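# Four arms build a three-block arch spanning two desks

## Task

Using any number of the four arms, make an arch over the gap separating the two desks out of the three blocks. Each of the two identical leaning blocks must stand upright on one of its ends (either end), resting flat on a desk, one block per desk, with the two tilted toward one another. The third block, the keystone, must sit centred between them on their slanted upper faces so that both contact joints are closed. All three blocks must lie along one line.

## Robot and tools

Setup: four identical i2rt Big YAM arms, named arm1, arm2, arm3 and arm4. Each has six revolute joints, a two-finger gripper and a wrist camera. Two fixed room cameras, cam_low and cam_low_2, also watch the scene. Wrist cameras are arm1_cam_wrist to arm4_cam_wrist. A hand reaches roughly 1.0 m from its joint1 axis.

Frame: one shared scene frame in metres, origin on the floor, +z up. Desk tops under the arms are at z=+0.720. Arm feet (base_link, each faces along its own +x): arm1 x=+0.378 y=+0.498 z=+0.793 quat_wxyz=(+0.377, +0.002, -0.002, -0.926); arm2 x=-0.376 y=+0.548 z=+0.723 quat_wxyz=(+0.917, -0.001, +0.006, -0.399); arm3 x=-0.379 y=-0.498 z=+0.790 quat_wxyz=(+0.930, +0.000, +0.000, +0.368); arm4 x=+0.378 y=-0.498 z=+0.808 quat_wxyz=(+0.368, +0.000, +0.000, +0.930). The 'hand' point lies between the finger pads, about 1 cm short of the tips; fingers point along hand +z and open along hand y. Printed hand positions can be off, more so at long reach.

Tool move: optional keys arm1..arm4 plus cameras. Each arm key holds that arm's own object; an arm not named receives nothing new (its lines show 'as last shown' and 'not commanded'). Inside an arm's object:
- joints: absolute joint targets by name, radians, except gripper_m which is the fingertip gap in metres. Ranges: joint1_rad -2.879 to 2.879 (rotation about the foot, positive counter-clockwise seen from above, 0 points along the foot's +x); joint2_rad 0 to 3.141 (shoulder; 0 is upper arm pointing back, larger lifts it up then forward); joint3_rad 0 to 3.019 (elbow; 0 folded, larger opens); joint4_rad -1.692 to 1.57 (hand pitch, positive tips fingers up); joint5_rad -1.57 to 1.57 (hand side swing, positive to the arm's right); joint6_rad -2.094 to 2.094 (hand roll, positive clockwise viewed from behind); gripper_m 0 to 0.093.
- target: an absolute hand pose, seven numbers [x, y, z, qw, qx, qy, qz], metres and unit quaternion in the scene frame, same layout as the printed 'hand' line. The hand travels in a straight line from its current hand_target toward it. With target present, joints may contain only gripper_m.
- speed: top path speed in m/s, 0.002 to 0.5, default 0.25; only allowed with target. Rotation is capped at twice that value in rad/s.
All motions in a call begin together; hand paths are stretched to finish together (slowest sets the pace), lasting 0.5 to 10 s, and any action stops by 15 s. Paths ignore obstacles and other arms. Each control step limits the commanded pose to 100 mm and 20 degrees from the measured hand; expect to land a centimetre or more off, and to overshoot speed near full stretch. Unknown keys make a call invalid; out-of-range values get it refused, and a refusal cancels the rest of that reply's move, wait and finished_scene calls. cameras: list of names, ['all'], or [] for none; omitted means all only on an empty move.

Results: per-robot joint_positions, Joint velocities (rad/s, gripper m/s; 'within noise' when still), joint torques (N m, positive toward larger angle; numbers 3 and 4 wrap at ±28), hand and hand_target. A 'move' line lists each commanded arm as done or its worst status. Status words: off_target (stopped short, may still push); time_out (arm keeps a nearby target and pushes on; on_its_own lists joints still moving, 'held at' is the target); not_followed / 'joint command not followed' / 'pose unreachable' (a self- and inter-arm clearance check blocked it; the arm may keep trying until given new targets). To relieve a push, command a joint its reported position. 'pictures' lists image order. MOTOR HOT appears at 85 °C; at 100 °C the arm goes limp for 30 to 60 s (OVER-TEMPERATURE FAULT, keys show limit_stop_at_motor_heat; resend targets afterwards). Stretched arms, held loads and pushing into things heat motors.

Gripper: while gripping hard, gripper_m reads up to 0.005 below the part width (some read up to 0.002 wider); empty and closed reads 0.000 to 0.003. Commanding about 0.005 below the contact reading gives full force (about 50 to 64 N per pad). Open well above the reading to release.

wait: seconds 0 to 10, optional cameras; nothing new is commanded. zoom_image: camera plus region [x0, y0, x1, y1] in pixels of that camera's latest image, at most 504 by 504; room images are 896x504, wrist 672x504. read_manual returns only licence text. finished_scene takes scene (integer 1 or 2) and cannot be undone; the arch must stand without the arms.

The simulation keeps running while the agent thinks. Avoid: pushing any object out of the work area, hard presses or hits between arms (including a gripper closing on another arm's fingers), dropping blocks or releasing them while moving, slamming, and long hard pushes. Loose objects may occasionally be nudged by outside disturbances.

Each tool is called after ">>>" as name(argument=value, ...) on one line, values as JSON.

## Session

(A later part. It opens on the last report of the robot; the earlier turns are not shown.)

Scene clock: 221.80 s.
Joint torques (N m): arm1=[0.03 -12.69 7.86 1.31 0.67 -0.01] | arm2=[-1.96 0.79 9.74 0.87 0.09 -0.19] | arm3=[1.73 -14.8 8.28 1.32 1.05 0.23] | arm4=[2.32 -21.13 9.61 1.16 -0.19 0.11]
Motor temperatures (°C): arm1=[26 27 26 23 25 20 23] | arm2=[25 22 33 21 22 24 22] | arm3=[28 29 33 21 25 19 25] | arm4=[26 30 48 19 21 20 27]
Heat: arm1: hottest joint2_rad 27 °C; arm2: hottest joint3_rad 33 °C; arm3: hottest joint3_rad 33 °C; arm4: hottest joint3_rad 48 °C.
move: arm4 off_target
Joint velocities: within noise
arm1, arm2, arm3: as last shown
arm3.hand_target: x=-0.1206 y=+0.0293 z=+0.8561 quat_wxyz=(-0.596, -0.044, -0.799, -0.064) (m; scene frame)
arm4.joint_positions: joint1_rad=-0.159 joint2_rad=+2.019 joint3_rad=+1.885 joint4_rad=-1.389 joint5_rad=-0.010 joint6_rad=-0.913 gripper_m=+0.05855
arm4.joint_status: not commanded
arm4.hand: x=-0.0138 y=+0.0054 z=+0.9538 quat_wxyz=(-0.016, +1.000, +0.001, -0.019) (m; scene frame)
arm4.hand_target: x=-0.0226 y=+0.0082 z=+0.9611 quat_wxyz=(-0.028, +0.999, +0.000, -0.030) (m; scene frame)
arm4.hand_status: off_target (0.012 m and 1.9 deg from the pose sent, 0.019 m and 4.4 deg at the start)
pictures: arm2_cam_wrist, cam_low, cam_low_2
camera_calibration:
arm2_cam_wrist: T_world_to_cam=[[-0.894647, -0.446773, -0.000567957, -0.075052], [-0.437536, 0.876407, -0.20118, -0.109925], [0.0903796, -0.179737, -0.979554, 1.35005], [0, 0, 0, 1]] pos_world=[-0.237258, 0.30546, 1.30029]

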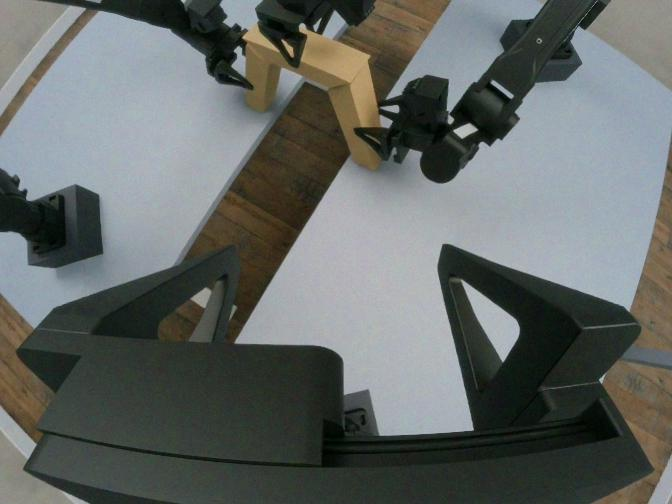

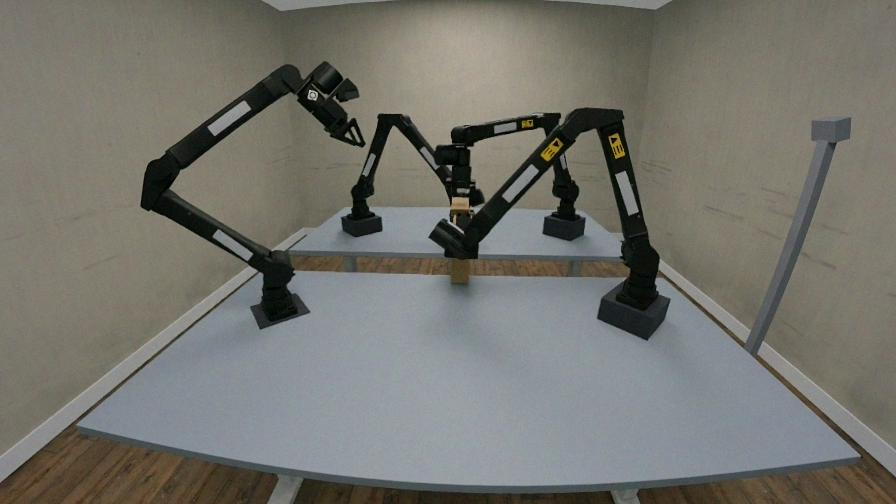

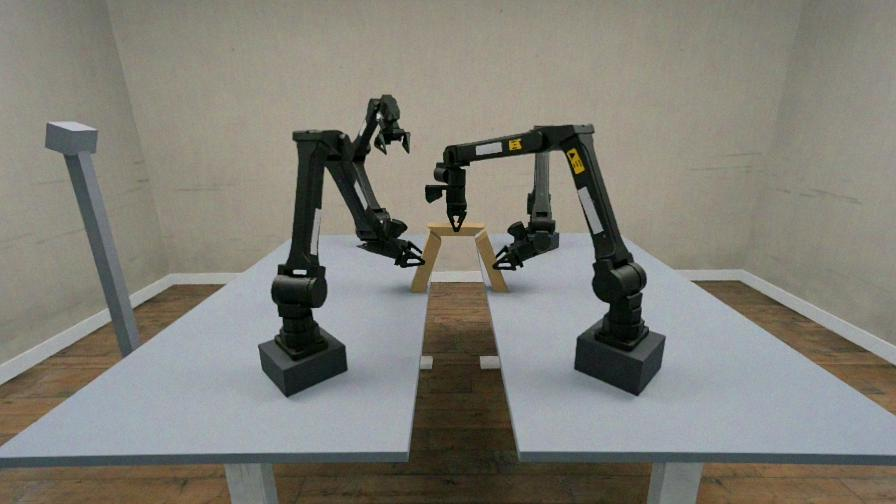

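>>> move(arm4={"target": [-0.001, -0.004, 0.960, 0.0278, -0.9992, 0.0002, 0.0298], "speed": 0.08}, cameras=["cam_low_2", "cam_low", "arm2_cam_wrist"])

>>> zoom_image(camera="cam_low_2", region=[424, 218, 454, 248])

>>> zoom_image(camera="cam_low_2", region=[462, 218, 492, 248])

>>> zoom_image(camera="cam_low", region=[430, 170, 490, 230])

>>> zoom_image(camera="arm2_cam_wrist", region=[230, 0, 380, 112])

Scene clock: 228.77 s.
Joint torques (N m): arm1=[0.09 -12.63 7.9 1.2 0.61 -0.02] | arm2=[-1.61 0.91 9.69 0.8 0.08 -0.18] | arm3=[2.14 -14.74 8.21 1.29 0.92 0.24] | arm4=[1.44 -23.12 9.09 1.01 -0.14 -0.06]
Motor temperatures (°C): arm1=[26 27 26 23 25 20 23] | arm2=[25 22 33 21 22 24 22] | arm3=[28 29 33 21 25 19 25] | arm4=[26 31 45 19 21 20 27]
Heat: arm1: hottest joint2_rad 27 °C; arm2: hottest joint3_rad 33 °C; arm3: hottest joint3_rad 33 °C; arm4: hottest joint3_rad 45 °C.
move: arm4 off_target
Joint velocities: within noise
arm1.joint_positions: joint1_rad=+0.635 joint2_rad=+1.953 joint3_rad=+1.125 joint4_rad=-0.289 joint5_rad=+1.150 joint6_rad=+1.160 gripper_m=+0.05917
arm1.joint_status: not commanded
arm1.hand: x=+0.1343 y=-0.0173 z=+0.8387 quat_wxyz=(-0.032, -0.828, +0.021, +0.559) (m; scene frame)
arm1.hand_target: x=+0.1340 y=-0.0199 z=+0.8370 quat_wxyz=(-0.039, -0.826, +0.027, +0.561) (m; scene frame)
arm1.hand_status: not commanded
arm2: as last shown
arm3.joint_positions: joint1_rad=+0.627 joint2_rad=+1.948 joint3_rad=+1.090 joint4_rad=-0.101 joint5_rad=+1.199 joint6_rad=+1.032 gripper_m=+0.06087
arm3.joint_status: not commanded
arm3.hand: x=-0.1158 y=+0.0140 z=+0.8471 quat_wxyz=(-0.591, -0.032, -0.805, -0.041) (m; scene frame)
arm3.hand_target: x=-0.1206 y=+0.0295 z=+0.8561 quat_wxyz=(-0.596, -0.045, -0.799, -0.064) (m; scene frame)
arm3.hand_status: not commanded
arm4.joint_positions: joint1_rad=-0.160 joint2_rad=+1.988 joint3_rad=+1.783 joint4_rad=-1.346 joint5_rad=-0.013 joint6_rad=-0.910 gripper_m=+0.05855
arm4.joint_status: not commanded
arm4.hand: x=-0.0007 y=-0.0116 z=+0.9332 quat_wxyz=(-0.003, +1.000, -0.001, -0.011) (m; scene frame)
arm4.hand_target: x=-0.0008 y=-0.0045 z=+0.9598 quat_wxyz=(-0.028, +0.999, -0.002, -0.030) (m; scene frame)
arm4.hand_status: off_target (0.028 m and 3.5 deg from the pose sent, 0.017 m and 1.9 deg at the start)
pictures: arm2_cam_wrist, cam_low, cam_low_2
camera_calibration:
arm2_cam_wrist: T_world_to_cam=[[-0.894647, -0.446773, -0.000567957, -0.075052], [-0.437536, 0.876407, -0.20118, -0.109925], [0.0903796, -0.179737, -0.979554, 1.35005], [0, 0, 0, 1]] pos_world=[-0.237258, 0.30546, 1.30029]

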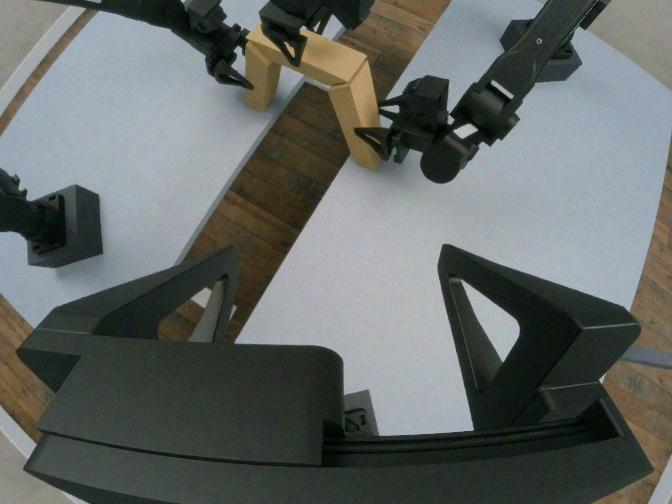

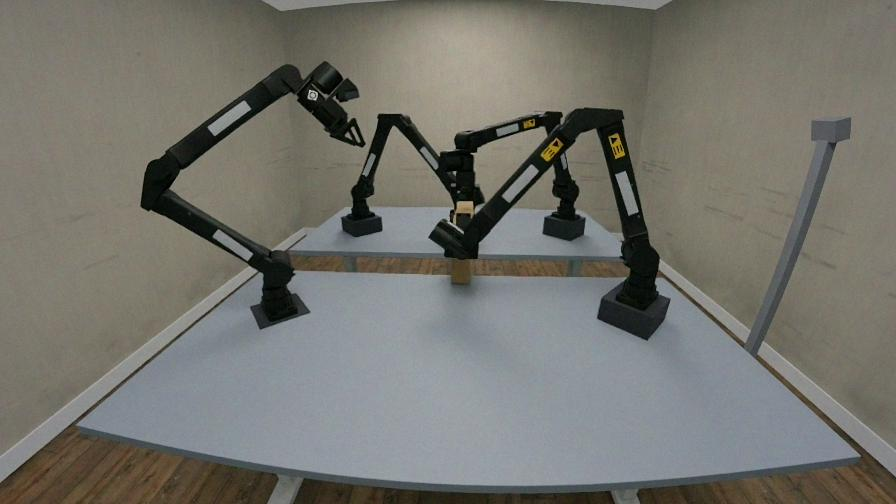

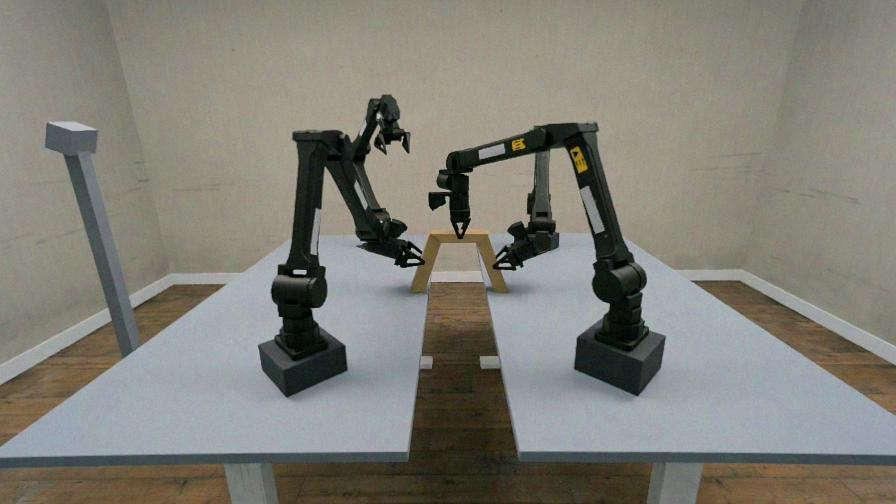

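Scaled by 16.800 from the camera's 896x504 image, which has a finer 1280x720 frame.

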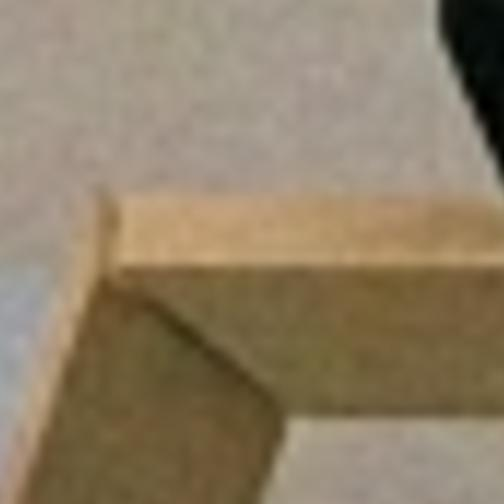

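Scaled by 16.800 from the camera's 896x504 image, which has a finer 1280x720 frame.

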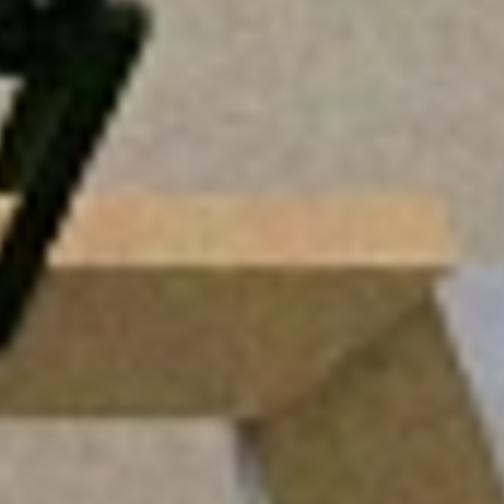

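Scaled by 8.400 from the camera's 896x504 image, which has a finer 1280x720 frame.

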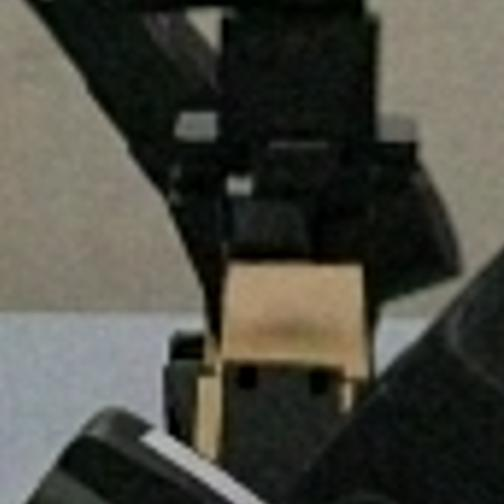

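Scaled by 3.360 from the camera's 672x504 image, which has a finer 960x720 frame.

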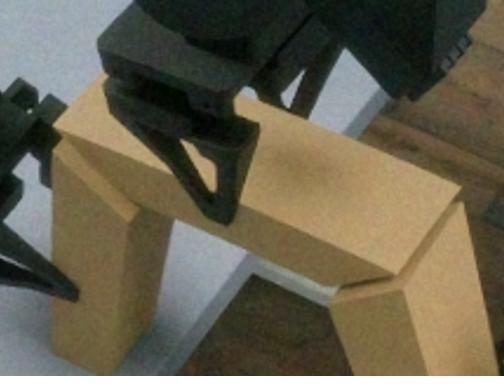

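>>> move(arm4={"target": [-0.004, 0.010, 1.015, 0.0278, -0.9992, 0.0002, 0.0298], "speed": 0.1}, cameras=["cam_low_2", "cam_low", "arm2_cam_wrist"])

>>> zoom_image(camera="cam_low_2", region=[410, 200, 510, 250])

>>> zoom_image(camera="cam_low", region=[430, 170, 490, 230])

>>> zoom_image(camera="arm2_cam_wrist", region=[230, 0, 380, 112])

Scene clock: 234.90 s.
Joint torques (N m): arm1=[0.21 -12.69 7.94 1.21 0.61 -0.01] | arm2=[-1.79 0.56 9.72 0.84 0.08 -0.2] | arm3=[2.32 -14.68 8.24 1.39 0.91 0.22] | arm4=[0.79 -21.89 13.44 -0.18 -0.1 -0.13]
Motor temperatures (°C): arm1=[26 27 26 23 25 20 23] | arm2=[25 22 33 21 22 24 22] | arm3=[28 28 33 21 25 19 25] | arm4=[26 31 44 19 21 20 28]
Heat: arm1: hottest joint2_rad 27 °C; arm2: hottest joint3_rad 33 °C; arm3: hottest joint3_rad 33 °C; arm4: hottest joint3_rad 44 °C.
move: arm4 off_target
Joint velocities: within noise
arm1, arm2, arm3: as last shown
arm4.joint_positions: joint1_rad=-0.165 joint2_rad=+1.988 joint3_rad=+1.899 joint4_rad=-1.473 joint5_rad=-0.013 joint6_rad=-0.915 gripper_m=+0.05855
arm4.joint_status: not commanded
arm4.hand: x=-0.0005 y=-0.0066 z=+0.9771 quat_wxyz=(+0.001, +1.000, -0.002, -0.008) (m; scene frame)
arm4.hand_target: x=-0.0026 y=+0.0081 z=+1.0149 quat_wxyz=(-0.028, +0.999, -0.001, -0.030) (m; scene frame)
arm4.hand_status: off_target (0.042 m and 4.2 deg from the pose sent, 0.085 m and 3.5 deg at the start)
pictures: arm2_cam_wrist, cam_low, cam_low_2
camera_calibration:
arm2_cam_wrist: T_world_to_cam=[[-0.894647, -0.446773, -0.000567957, -0.075052], [-0.437536, 0.876407, -0.20118, -0.109925], [0.0903796, -0.179737, -0.979554, 1.35005], [0, 0, 0, 1]] pos_world=[-0.237258, 0.30546, 1.30029]

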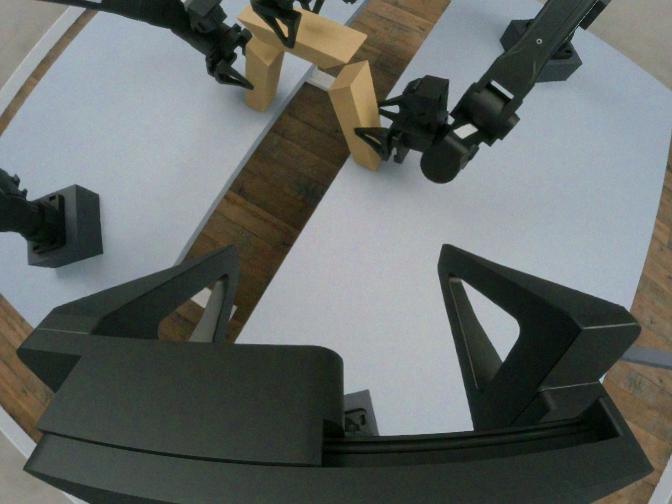

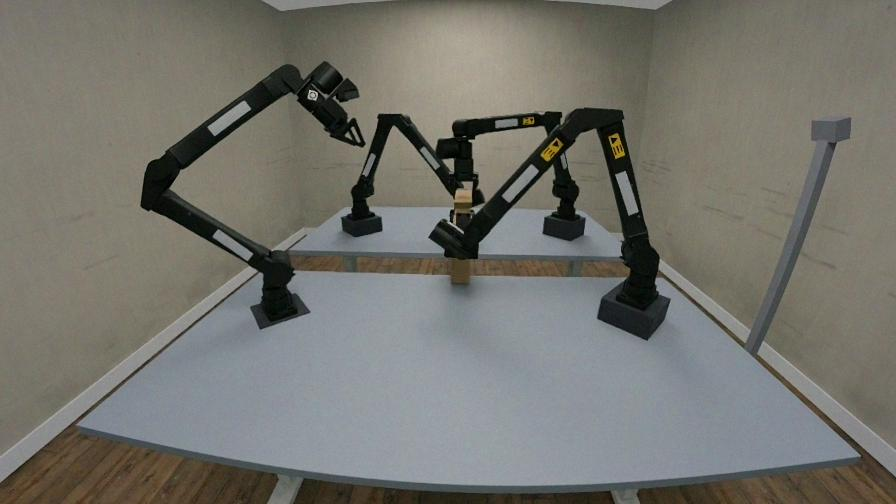

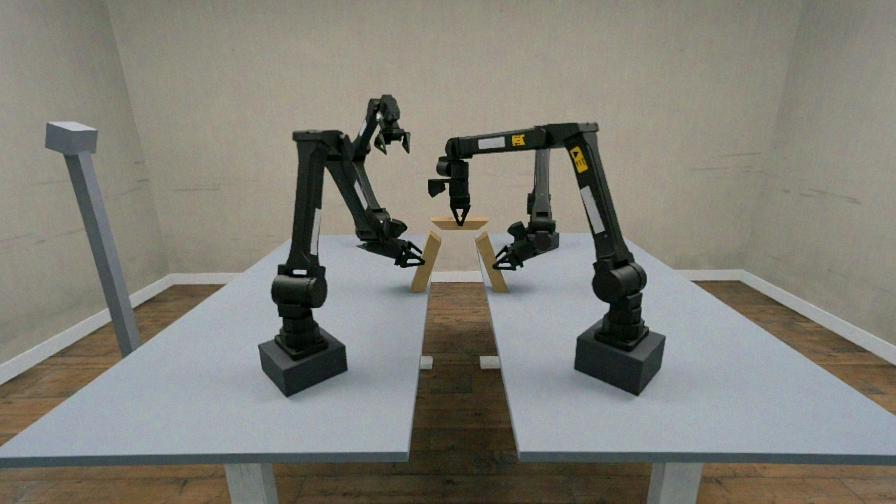

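Scaled by 5.040 from the camera's 896x504 image, which has a finer 1280x720 frame.

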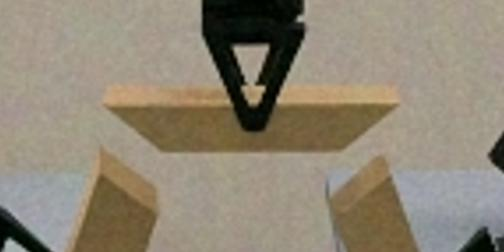

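Scaled by 8.400 from the camera's 896x504 image, which has a finer 1280x720 frame.

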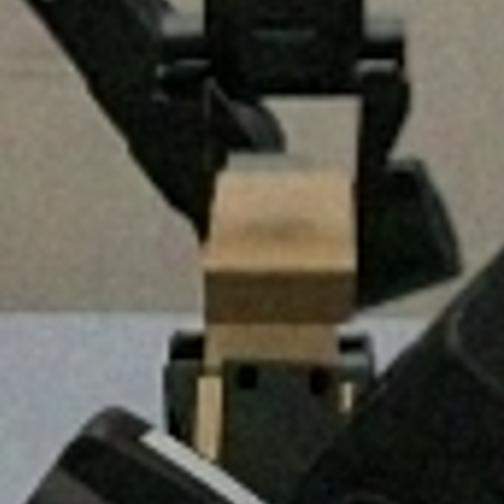

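Scaled by 3.360 from the camera's 672x504 image, which has a finer 960x720 frame.

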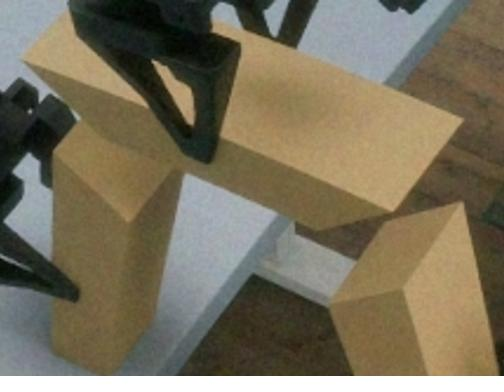

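>>> move(arm4={"target": [-0.008, 0.0155, 1.008, 0.0278, -0.9992, 0.0002, 0.0298], "speed": 0.1}, cameras=["cam_low_2", "cam_low", "arm2_cam_wrist"])

>>> zoom_image(camera="cam_low_2", region=[410, 200, 510, 250])

>>> zoom_image(camera="cam_low", region=[430, 170, 490, 230])

>>> zoom_image(camera="arm2_cam_wrist", region=[230, 0, 380, 112])

Scene clock: 239.07 s.
Joint torques (N m): arm1=[0.21 -12.75 7.91 1.22 0.61 -0.01] | arm2=[-1.85 0.44 9.73 0.84 0.1 -0.2] | arm3=[1.73 -14.56 8.24 1.26 0.94 0.25] | arm4=[0.79 -20.25 13.5 0.13 -0.11 -0.13]
Motor temperatures (°C): arm1=[26 27 26 23 25 20 23] | arm2=[25 22 33 21 22 24 22] | arm3=[28 28 33 21 25 19 25] | arm4=[26 31 46 19 21 20 28]
Heat: arm1: hottest joint2_rad 27 °C; arm2: hottest joint3_rad 33 °C; arm3: hottest joint3_rad 33 °C; arm4: hottest joint3_rad 46 °C.
move: arm4 off_target
Joint velocities: within noise
arm1, arm3: as last shown
arm2.joint_positions: joint1_rad=-0.242 joint2_rad=+0.748 joint3_rad=+1.295 joint4_rad=-1.341 joint5_rad=-0.009 joint6_rad=+0.015 gripper_m=+0.09397
arm2.joint_status: not commanded
arm2.hand: x=-0.2293 y=+0.2950 z=+1.1822 quat_wxyz=(-0.325, -0.472, -0.798, +0.187) (m; scene frame)
arm2.hand_target: x=-0.2328 y=+0.2941 z=+1.1829 quat_wxyz=(-0.320, -0.471, -0.799, +0.191) (m; scene frame)
arm2.hand_status: not commanded
arm4.joint_positions: joint1_rad=-0.165 joint2_rad=+1.988 joint3_rad=+1.917 joint4_rad=-1.473 joint5_rad=-0.013 joint6_rad=-0.915 gripper_m=+0.05855
arm4.joint_status: not commanded
arm4.hand: x=-0.0035 y=-0.0026 z=+0.9840 quat_wxyz=(-0.006, +1.000, -0.002, -0.013) (m; scene frame)
arm4.hand_target: x=-0.0070 y=+0.0142 z=+1.0080 quat_wxyz=(-0.029, +0.999, -0.001, -0.030) (m; scene frame)
arm4.hand_status: off_target (0.030 m and 3.1 deg from the pose sent, 0.039 m and 4.2 deg at the start)
pictures: arm2_cam_wrist, cam_low, cam_low_2
camera_calibration:
arm2_cam_wrist: T_world_to_cam=[[-0.894647, -0.446773, -0.000567957, -0.075052], [-0.437536, 0.876407, -0.20118, -0.109925], [0.0903796, -0.179737, -0.979554, 1.35005], [0, 0, 0, 1]] pos_world=[-0.237258, 0.30546, 1.30029]

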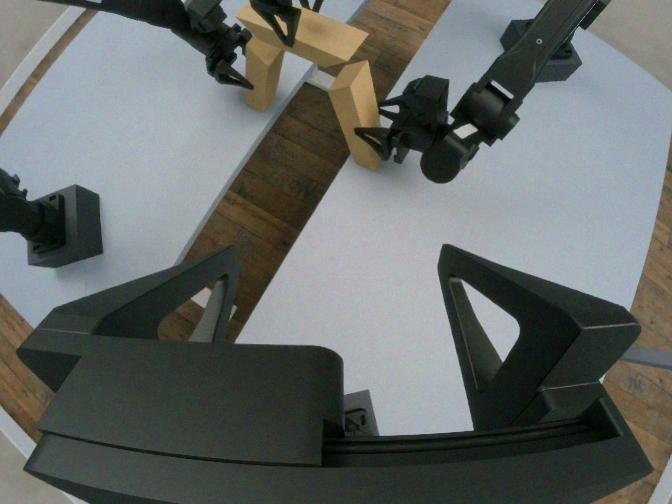

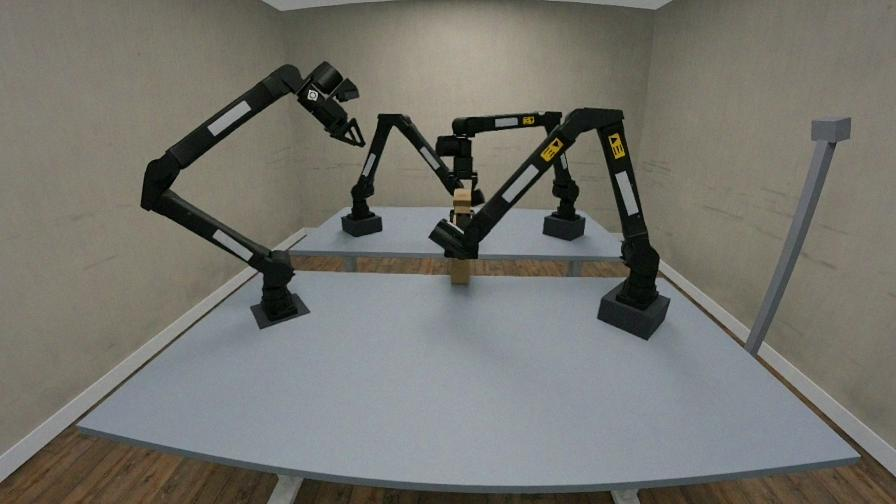

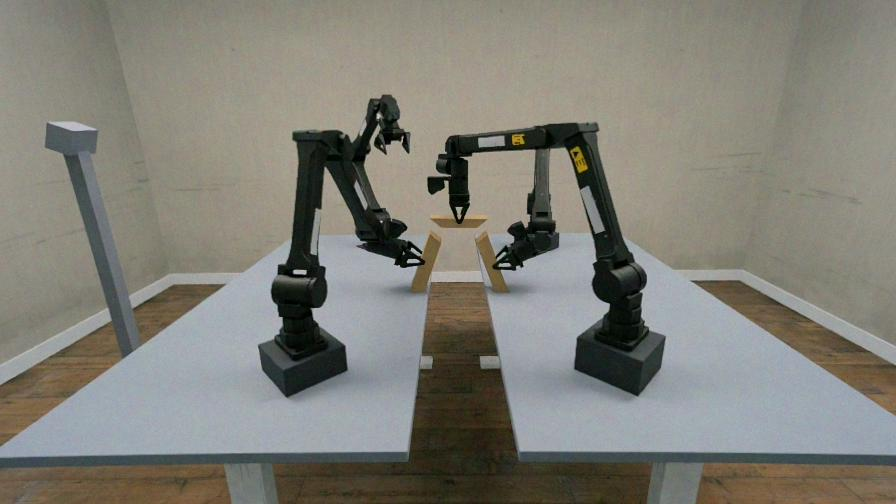

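Scaled by 5.040 from the camera's 896x504 image, which has a finer 1280x720 frame.

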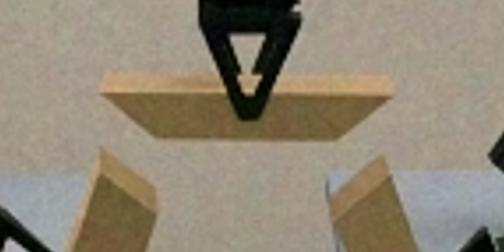

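Scaled by 8.400 from the camera's 896x504 image, which has a finer 1280x720 frame.

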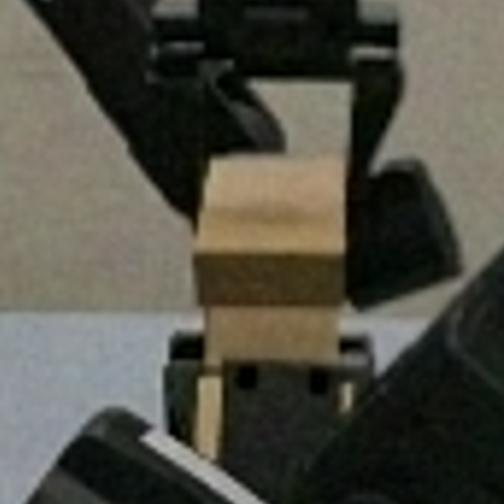

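Scaled by 3.360 from the camera's 672x504 image, which has a finer 960x720 frame.

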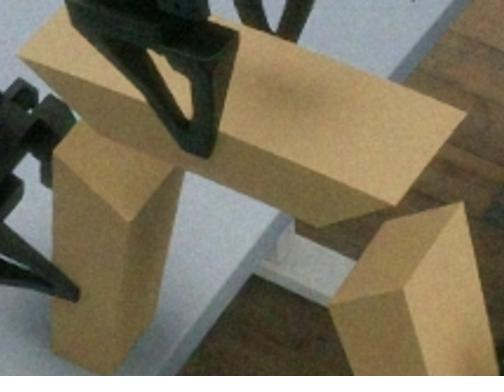

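>>> move(arm4={"target": [-0.008, 0.0150, 0.985, 0.0278, -0.9992, 0.0002, 0.0298], "speed": 0.08}, cameras=["cam_low_2", "cam_low", "arm2_cam_wrist"])

>>> zoom_image(camera="cam_low_2", region=[410, 200, 510, 250])

>>> zoom_image(camera="cam_low", region=[430, 170, 490, 230])

>>> zoom_image(camera="arm2_cam_wrist", region=[230, 0, 380, 112])

Scene clock: 242.27 s.
Joint torques (N m): arm1=[0.21 -12.69 7.92 1.21 0.6 -0.01] | arm2=[-1.79 0.85 9.7 0.9 0.1 -0.19] | arm3=[1.79 -14.62 8.2 1.21 0.94 0.25] | arm4=[0.85 -20.54 9.87 1.16 -0.14 -0.14]
Motor temperatures (°C): arm1=[26 27 26 23 25 20 23] | arm2=[25 22 33 21 22 24 22] | arm3=[28 28 33 21 25 19 25] | arm4=[26 31 46 19 21 20 28]
Heat: arm1: hottest joint2_rad 27 °C; arm2: hottest joint3_rad 33 °C; arm3: hottest joint3_rad 33 °C; arm4: hottest joint3_rad 46 °C.
move: arm4 off_target
Joint velocities: within noise
arm1, arm2, arm3: as last shown
arm4.joint_positions: joint1_rad=-0.165 joint2_rad=+1.994 joint3_rad=+1.917 joint4_rad=-1.441 joint5_rad=-0.013 joint6_rad=-0.921 gripper_m=+0.05855
arm4.joint_status: not commanded
arm4.hand: x=-0.0084 y=+0.0039 z=+0.9808 quat_wxyz=(-0.017, +1.000, +0.002, -0.021) (m; scene frame)
arm4.hand_target: x=-0.0078 y=+0.0149 z=+0.9851 quat_wxyz=(-0.028, +0.999, +0.002, -0.030) (m; scene frame)
arm4.hand_status: off_target (0.012 m and 1.6 deg from the pose sent, 0.018 m and 3.1 deg at the start)
pictures: arm2_cam_wrist, cam_low, cam_low_2
camera_calibration:
arm2_cam_wrist: T_world_to_cam=[[-0.894647, -0.446773, -0.000567957, -0.075052], [-0.437536, 0.876407, -0.20118, -0.109925], [0.0903796, -0.179737, -0.979554, 1.35005], [0, 0, 0, 1]] pos_world=[-0.237258, 0.30546, 1.30029]

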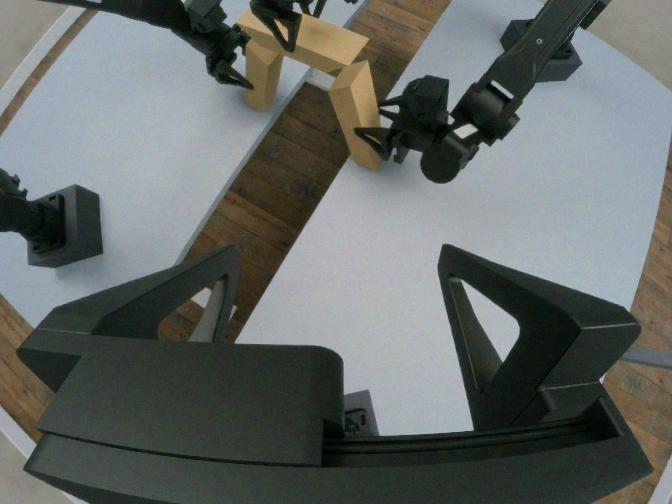

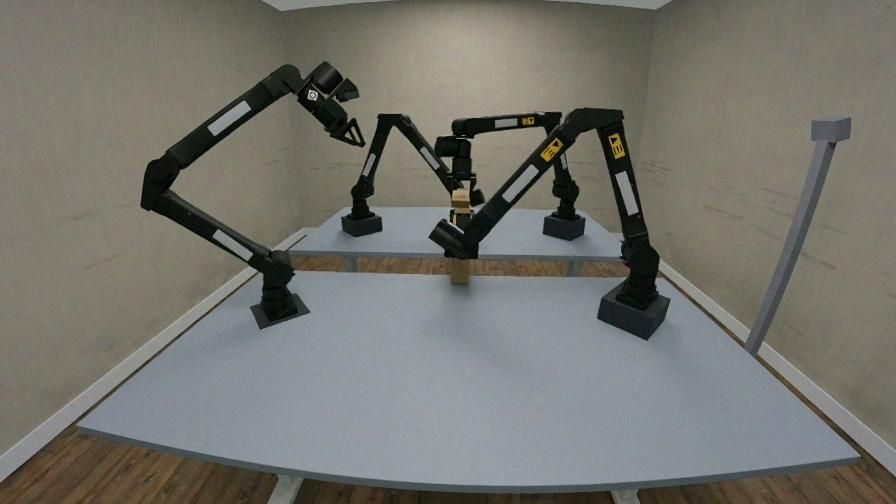

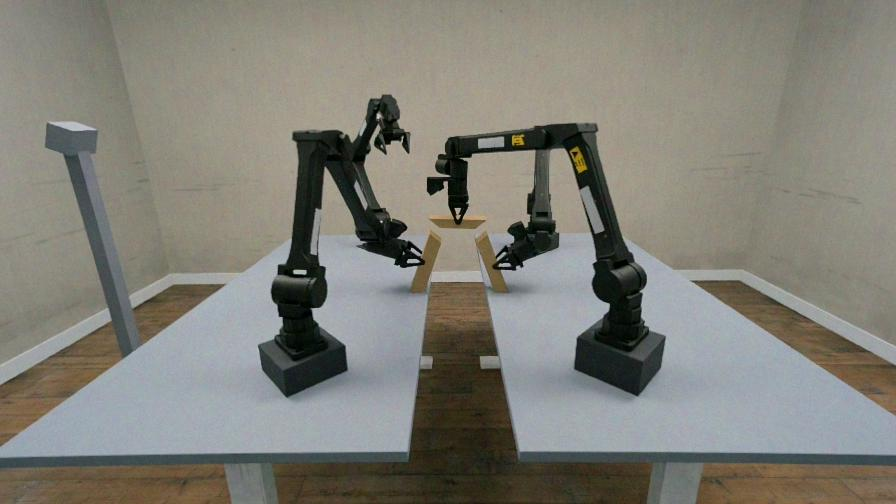

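Scaled by 5.040 from the camera's 896x504 image, which has a finer 1280x720 frame.

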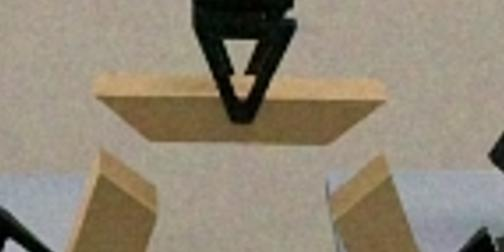

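Scaled by 8.400 from the camera's 896x504 image, which has a finer 1280x720 frame.

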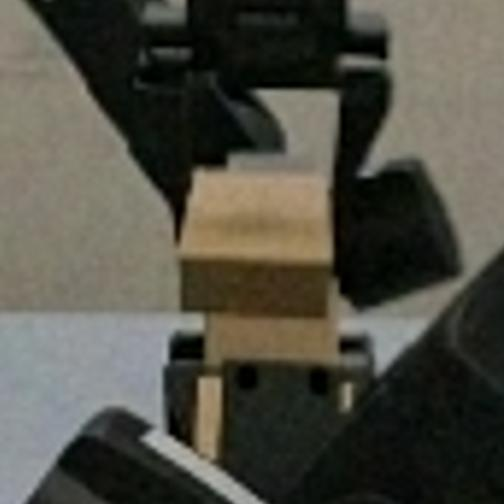

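Scaled by 3.360 from the camera's 672x504 image, which has a finer 960x720 frame.

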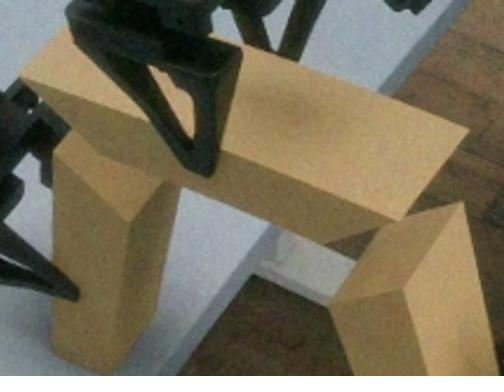

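>>> move(arm4={"target": [-0.0065, 0.0130, 0.968, 0.0278, -0.9992, 0.0002, 0.0298], "speed": 0.08}, cameras=["cam_low_2", "cam_low", "arm2_cam_wrist"])

>>> zoom_image(camera="cam_low_2", region=[410, 200, 510, 250])

>>> zoom_image(camera="cam_low", region=[430, 170, 490, 230])

>>> zoom_image(camera="arm2_cam_wrist", region=[230, 0, 380, 112])

Scene clock: 245.87 s.
Joint torques (N m): arm1=[0.15 -12.75 7.95 1.24 0.6 -0.01] | arm2=[-1.73 0.62 9.72 0.81 0.1 -0.18] | arm3=[2.26 -14.62 8.25 1.22 0.95 0.25] | arm4=[0.91 -20.54 9.59 1.16 -0.13 -0.08]
Motor temperatures (°C): arm1=[26 27 26 23 25 20 23] | arm2=[25 22 33 21 22 24 22] | arm3=[28 28 33 21 25 19 25] | arm4=[26 31 45 19 21 20 28]
Heat: arm1: hottest joint2_rad 27 °C; arm2: hottest joint3_rad 33 °C; arm3: hottest joint3_rad 33 °C; arm4: hottest joint3_rad 45 °C.
move: arm4 off_target
Joint velocities: within noise
arm1, arm2, arm3: as last shown
arm4.joint_positions: joint1_rad=-0.165 joint2_rad=+1.994 joint3_rad=+1.871 joint4_rad=-1.395 joint5_rad=-0.013 joint6_rad=-0.921 gripper_m=+0.05855
arm4.joint_status: not commanded
arm4.hand: x=-0.0074 y=+0.0025 z=+0.9634 quat_wxyz=(-0.017, +1.000, +0.002, -0.021) (m; scene frame)
arm4.hand_target: x=-0.0064 y=+0.0129 z=+0.9682 quat_wxyz=(-0.028, +0.999, +0.000, -0.030) (m; scene frame)
arm4.hand_status: off_target (0.011 m and 1.6 deg from the pose sent, 0.016 m and 1.6 deg at the start)
pictures: arm2_cam_wrist, cam_low, cam_low_2
camera_calibration:
arm2_cam_wrist: T_world_to_cam=[[-0.894647, -0.446773, -0.000567957, -0.075052], [-0.437536, 0.876407, -0.20118, -0.109925], [0.0903796, -0.179737, -0.979554, 1.35005], [0, 0, 0, 1]] pos_world=[-0.237258, 0.30546, 1.30029]

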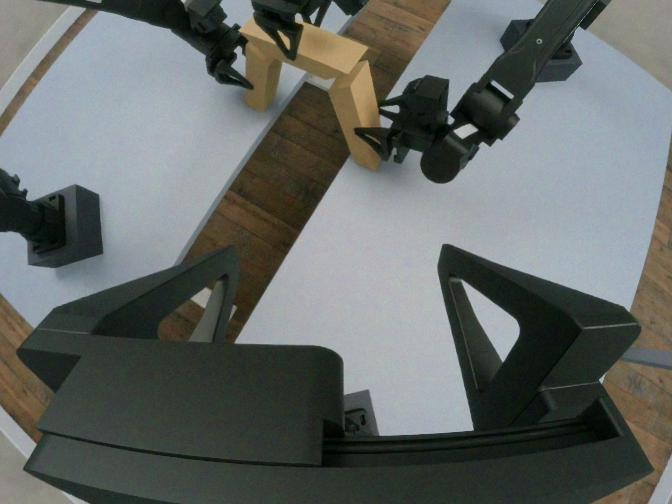

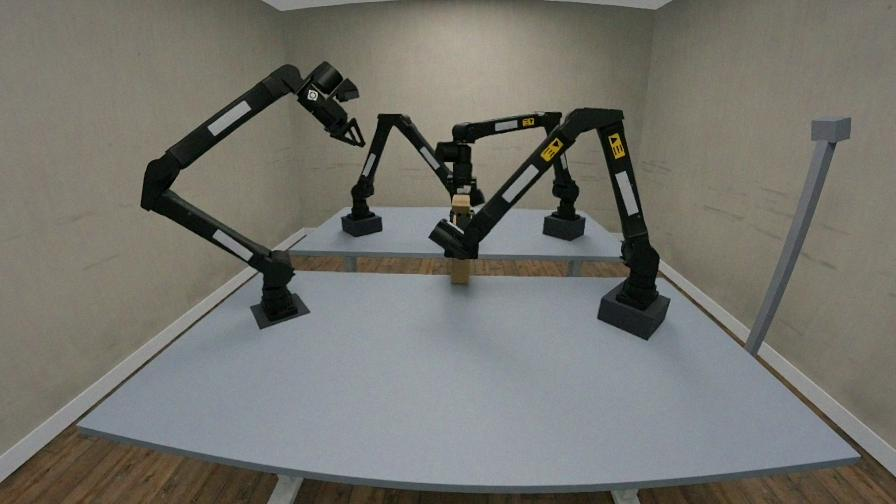

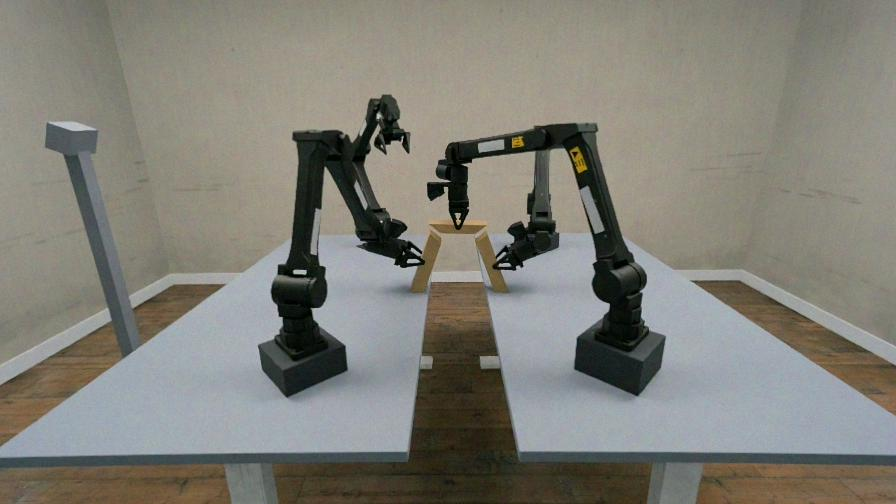

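Scaled by 5.040 from the camera's 896x504 image, which has a finer 1280x720 frame.

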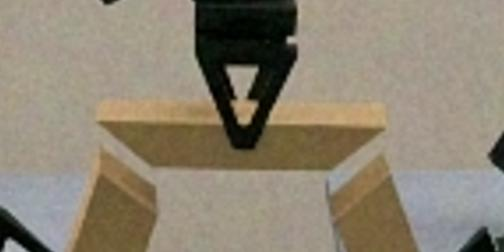

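Scaled by 8.400 from the camera's 896x504 image, which has a finer 1280x720 frame.

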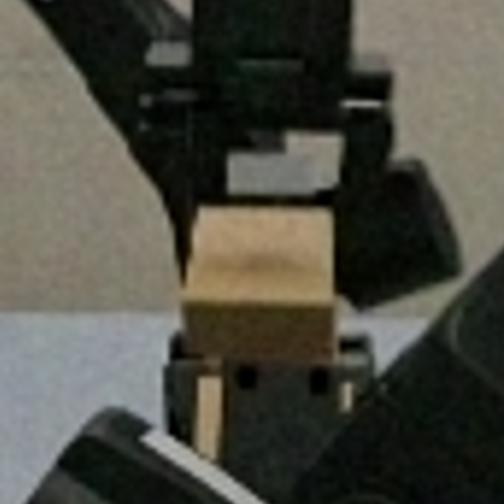

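Scaled by 3.360 from the camera's 672x504 image, which has a finer 960x720 frame.

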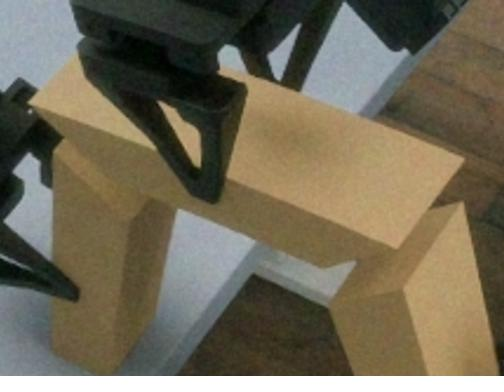

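>>> move(arm4={"target": [-0.0041, 0.0098, 0.953, 0.0278, -0.9992, 0.0002, 0.0298], "speed": 0.08}, cameras=["cam_low_2", "cam_low", "arm2_cam_wrist"])

>>> zoom_image(camera="cam_low_2", region=[410, 210, 510, 260])

>>> zoom_image(camera="cam_low", region=[430, 170, 490, 230])

>>> zoom_image(camera="arm2_cam_wrist", region=[230, 0, 380, 112])

Scene clock: 250.53 s.
Joint torques (N m): arm1=[0.21 -12.63 7.94 1.22 0.61 -0.01] | arm2=[-1.67 0.79 9.72 0.85 0.08 -0.2] | arm3=[2.32 -14.51 8.24 1.31 0.94 0.25] | arm4=[0.91 -20.95 9.52 1.1 -0.13 -0.09]
Motor temperatures (°C): arm1=[26 27 26 23 25 20 23] | arm2=[25 22 33 21 22 24 22] | arm3=[28 28 33 21 24 19 25] | arm4=[26 30 45 19 21 20 28]
Heat: arm1: hottest joint2_rad 27 °C; arm2: hottest joint3_rad 33 °C; arm3: hottest joint3_rad 33 °C; arm4: hottest joint3_rad 45 °C.
move: arm4 off_target
Joint velocities: within noise
arm1, arm2, arm3: as last shown
arm4.joint_positions: joint1_rad=-0.165 joint2_rad=+1.994 joint3_rad=+1.822 joint4_rad=-1.352 joint5_rad=-0.013 joint6_rad=-0.921 gripper_m=+0.05855
arm4.joint_status: not commanded
arm4.hand: x=-0.0049 y=-0.0008 z=+0.9449 quat_wxyz=(-0.015, +1.000, +0.002, -0.019) (m; scene frame)
arm4.hand_target: x=-0.0039 y=+0.0096 z=+0.9530 quat_wxyz=(-0.028, +0.999, +0.000, -0.030) (m; scene frame)
arm4.hand_status: off_target (0.013 m and 1.9 deg from the pose sent, 0.013 m and 1.6 deg at the start)
pictures: arm2_cam_wrist, cam_low, cam_low_2
camera_calibration:
arm2_cam_wrist: T_world_to_cam=[[-0.894647, -0.446773, -0.000567957, -0.075052], [-0.437536, 0.876407, -0.20118, -0.109925], [0.0903796, -0.179737, -0.979554, 1.35005], [0, 0, 0, 1]] pos_world=[-0.237258, 0.30546, 1.30029]

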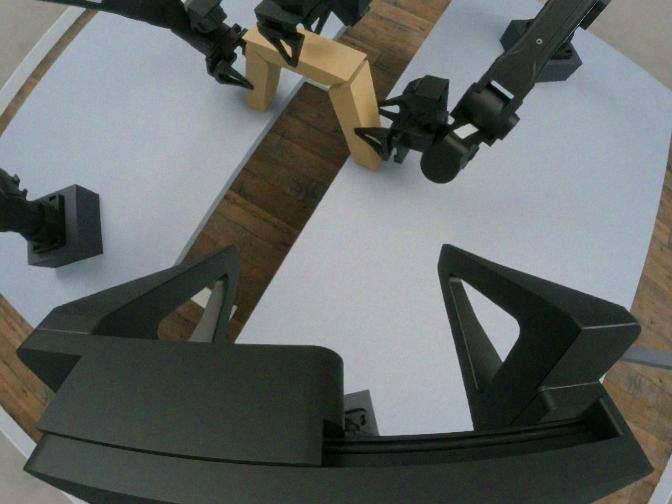

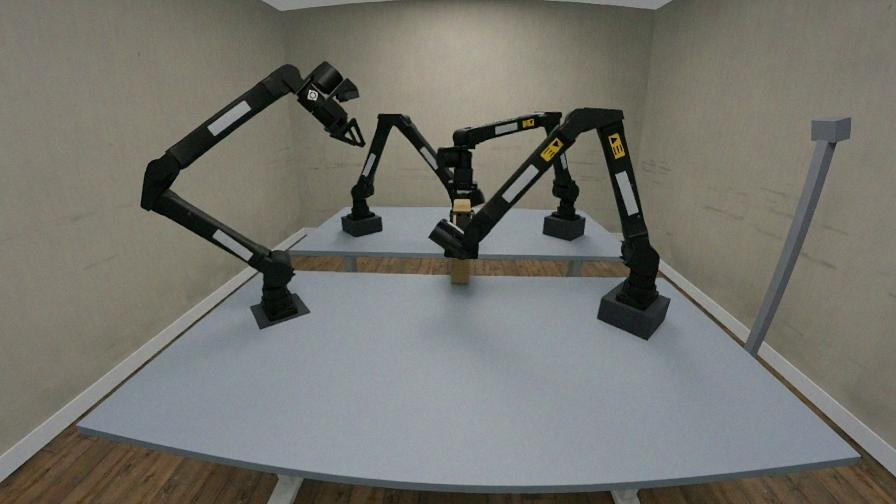

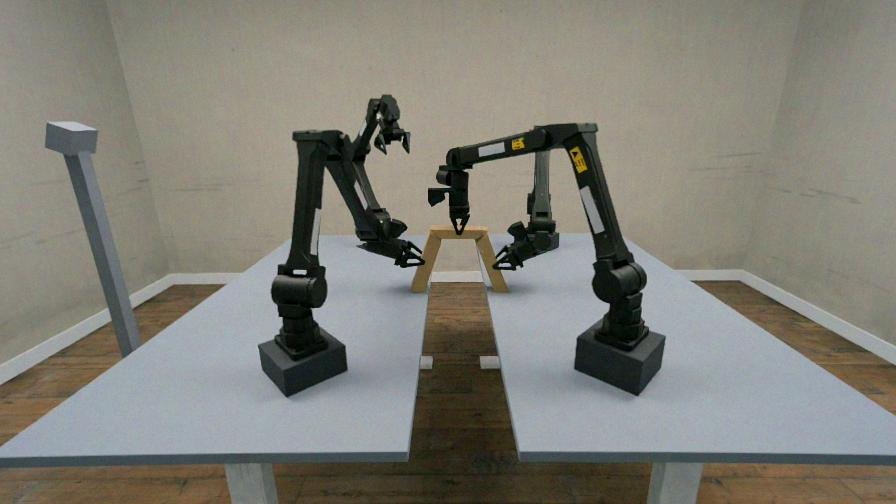

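Scaled by 5.040 from the camera's 896x504 image, which has a finer 1280x720 frame.

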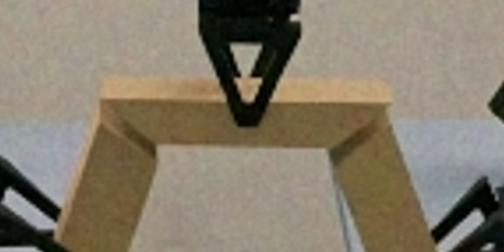

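Scaled by 8.400 from the camera's 896x504 image, which has a finer 1280x720 frame.

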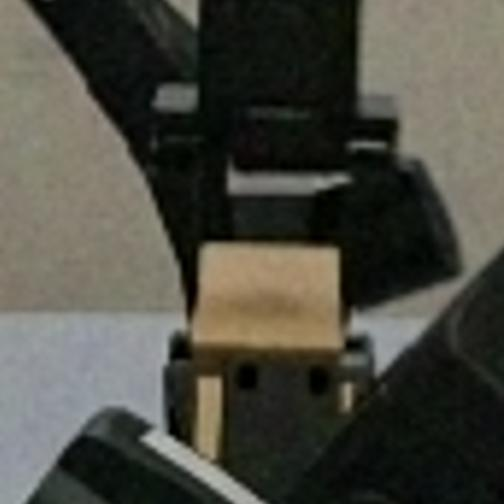

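Scaled by 3.360 from the camera's 672x504 image, which has a finer 960x720 frame.

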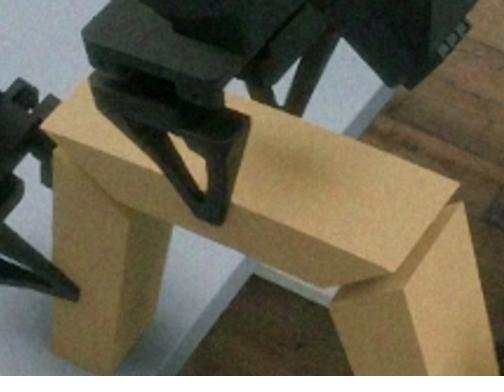

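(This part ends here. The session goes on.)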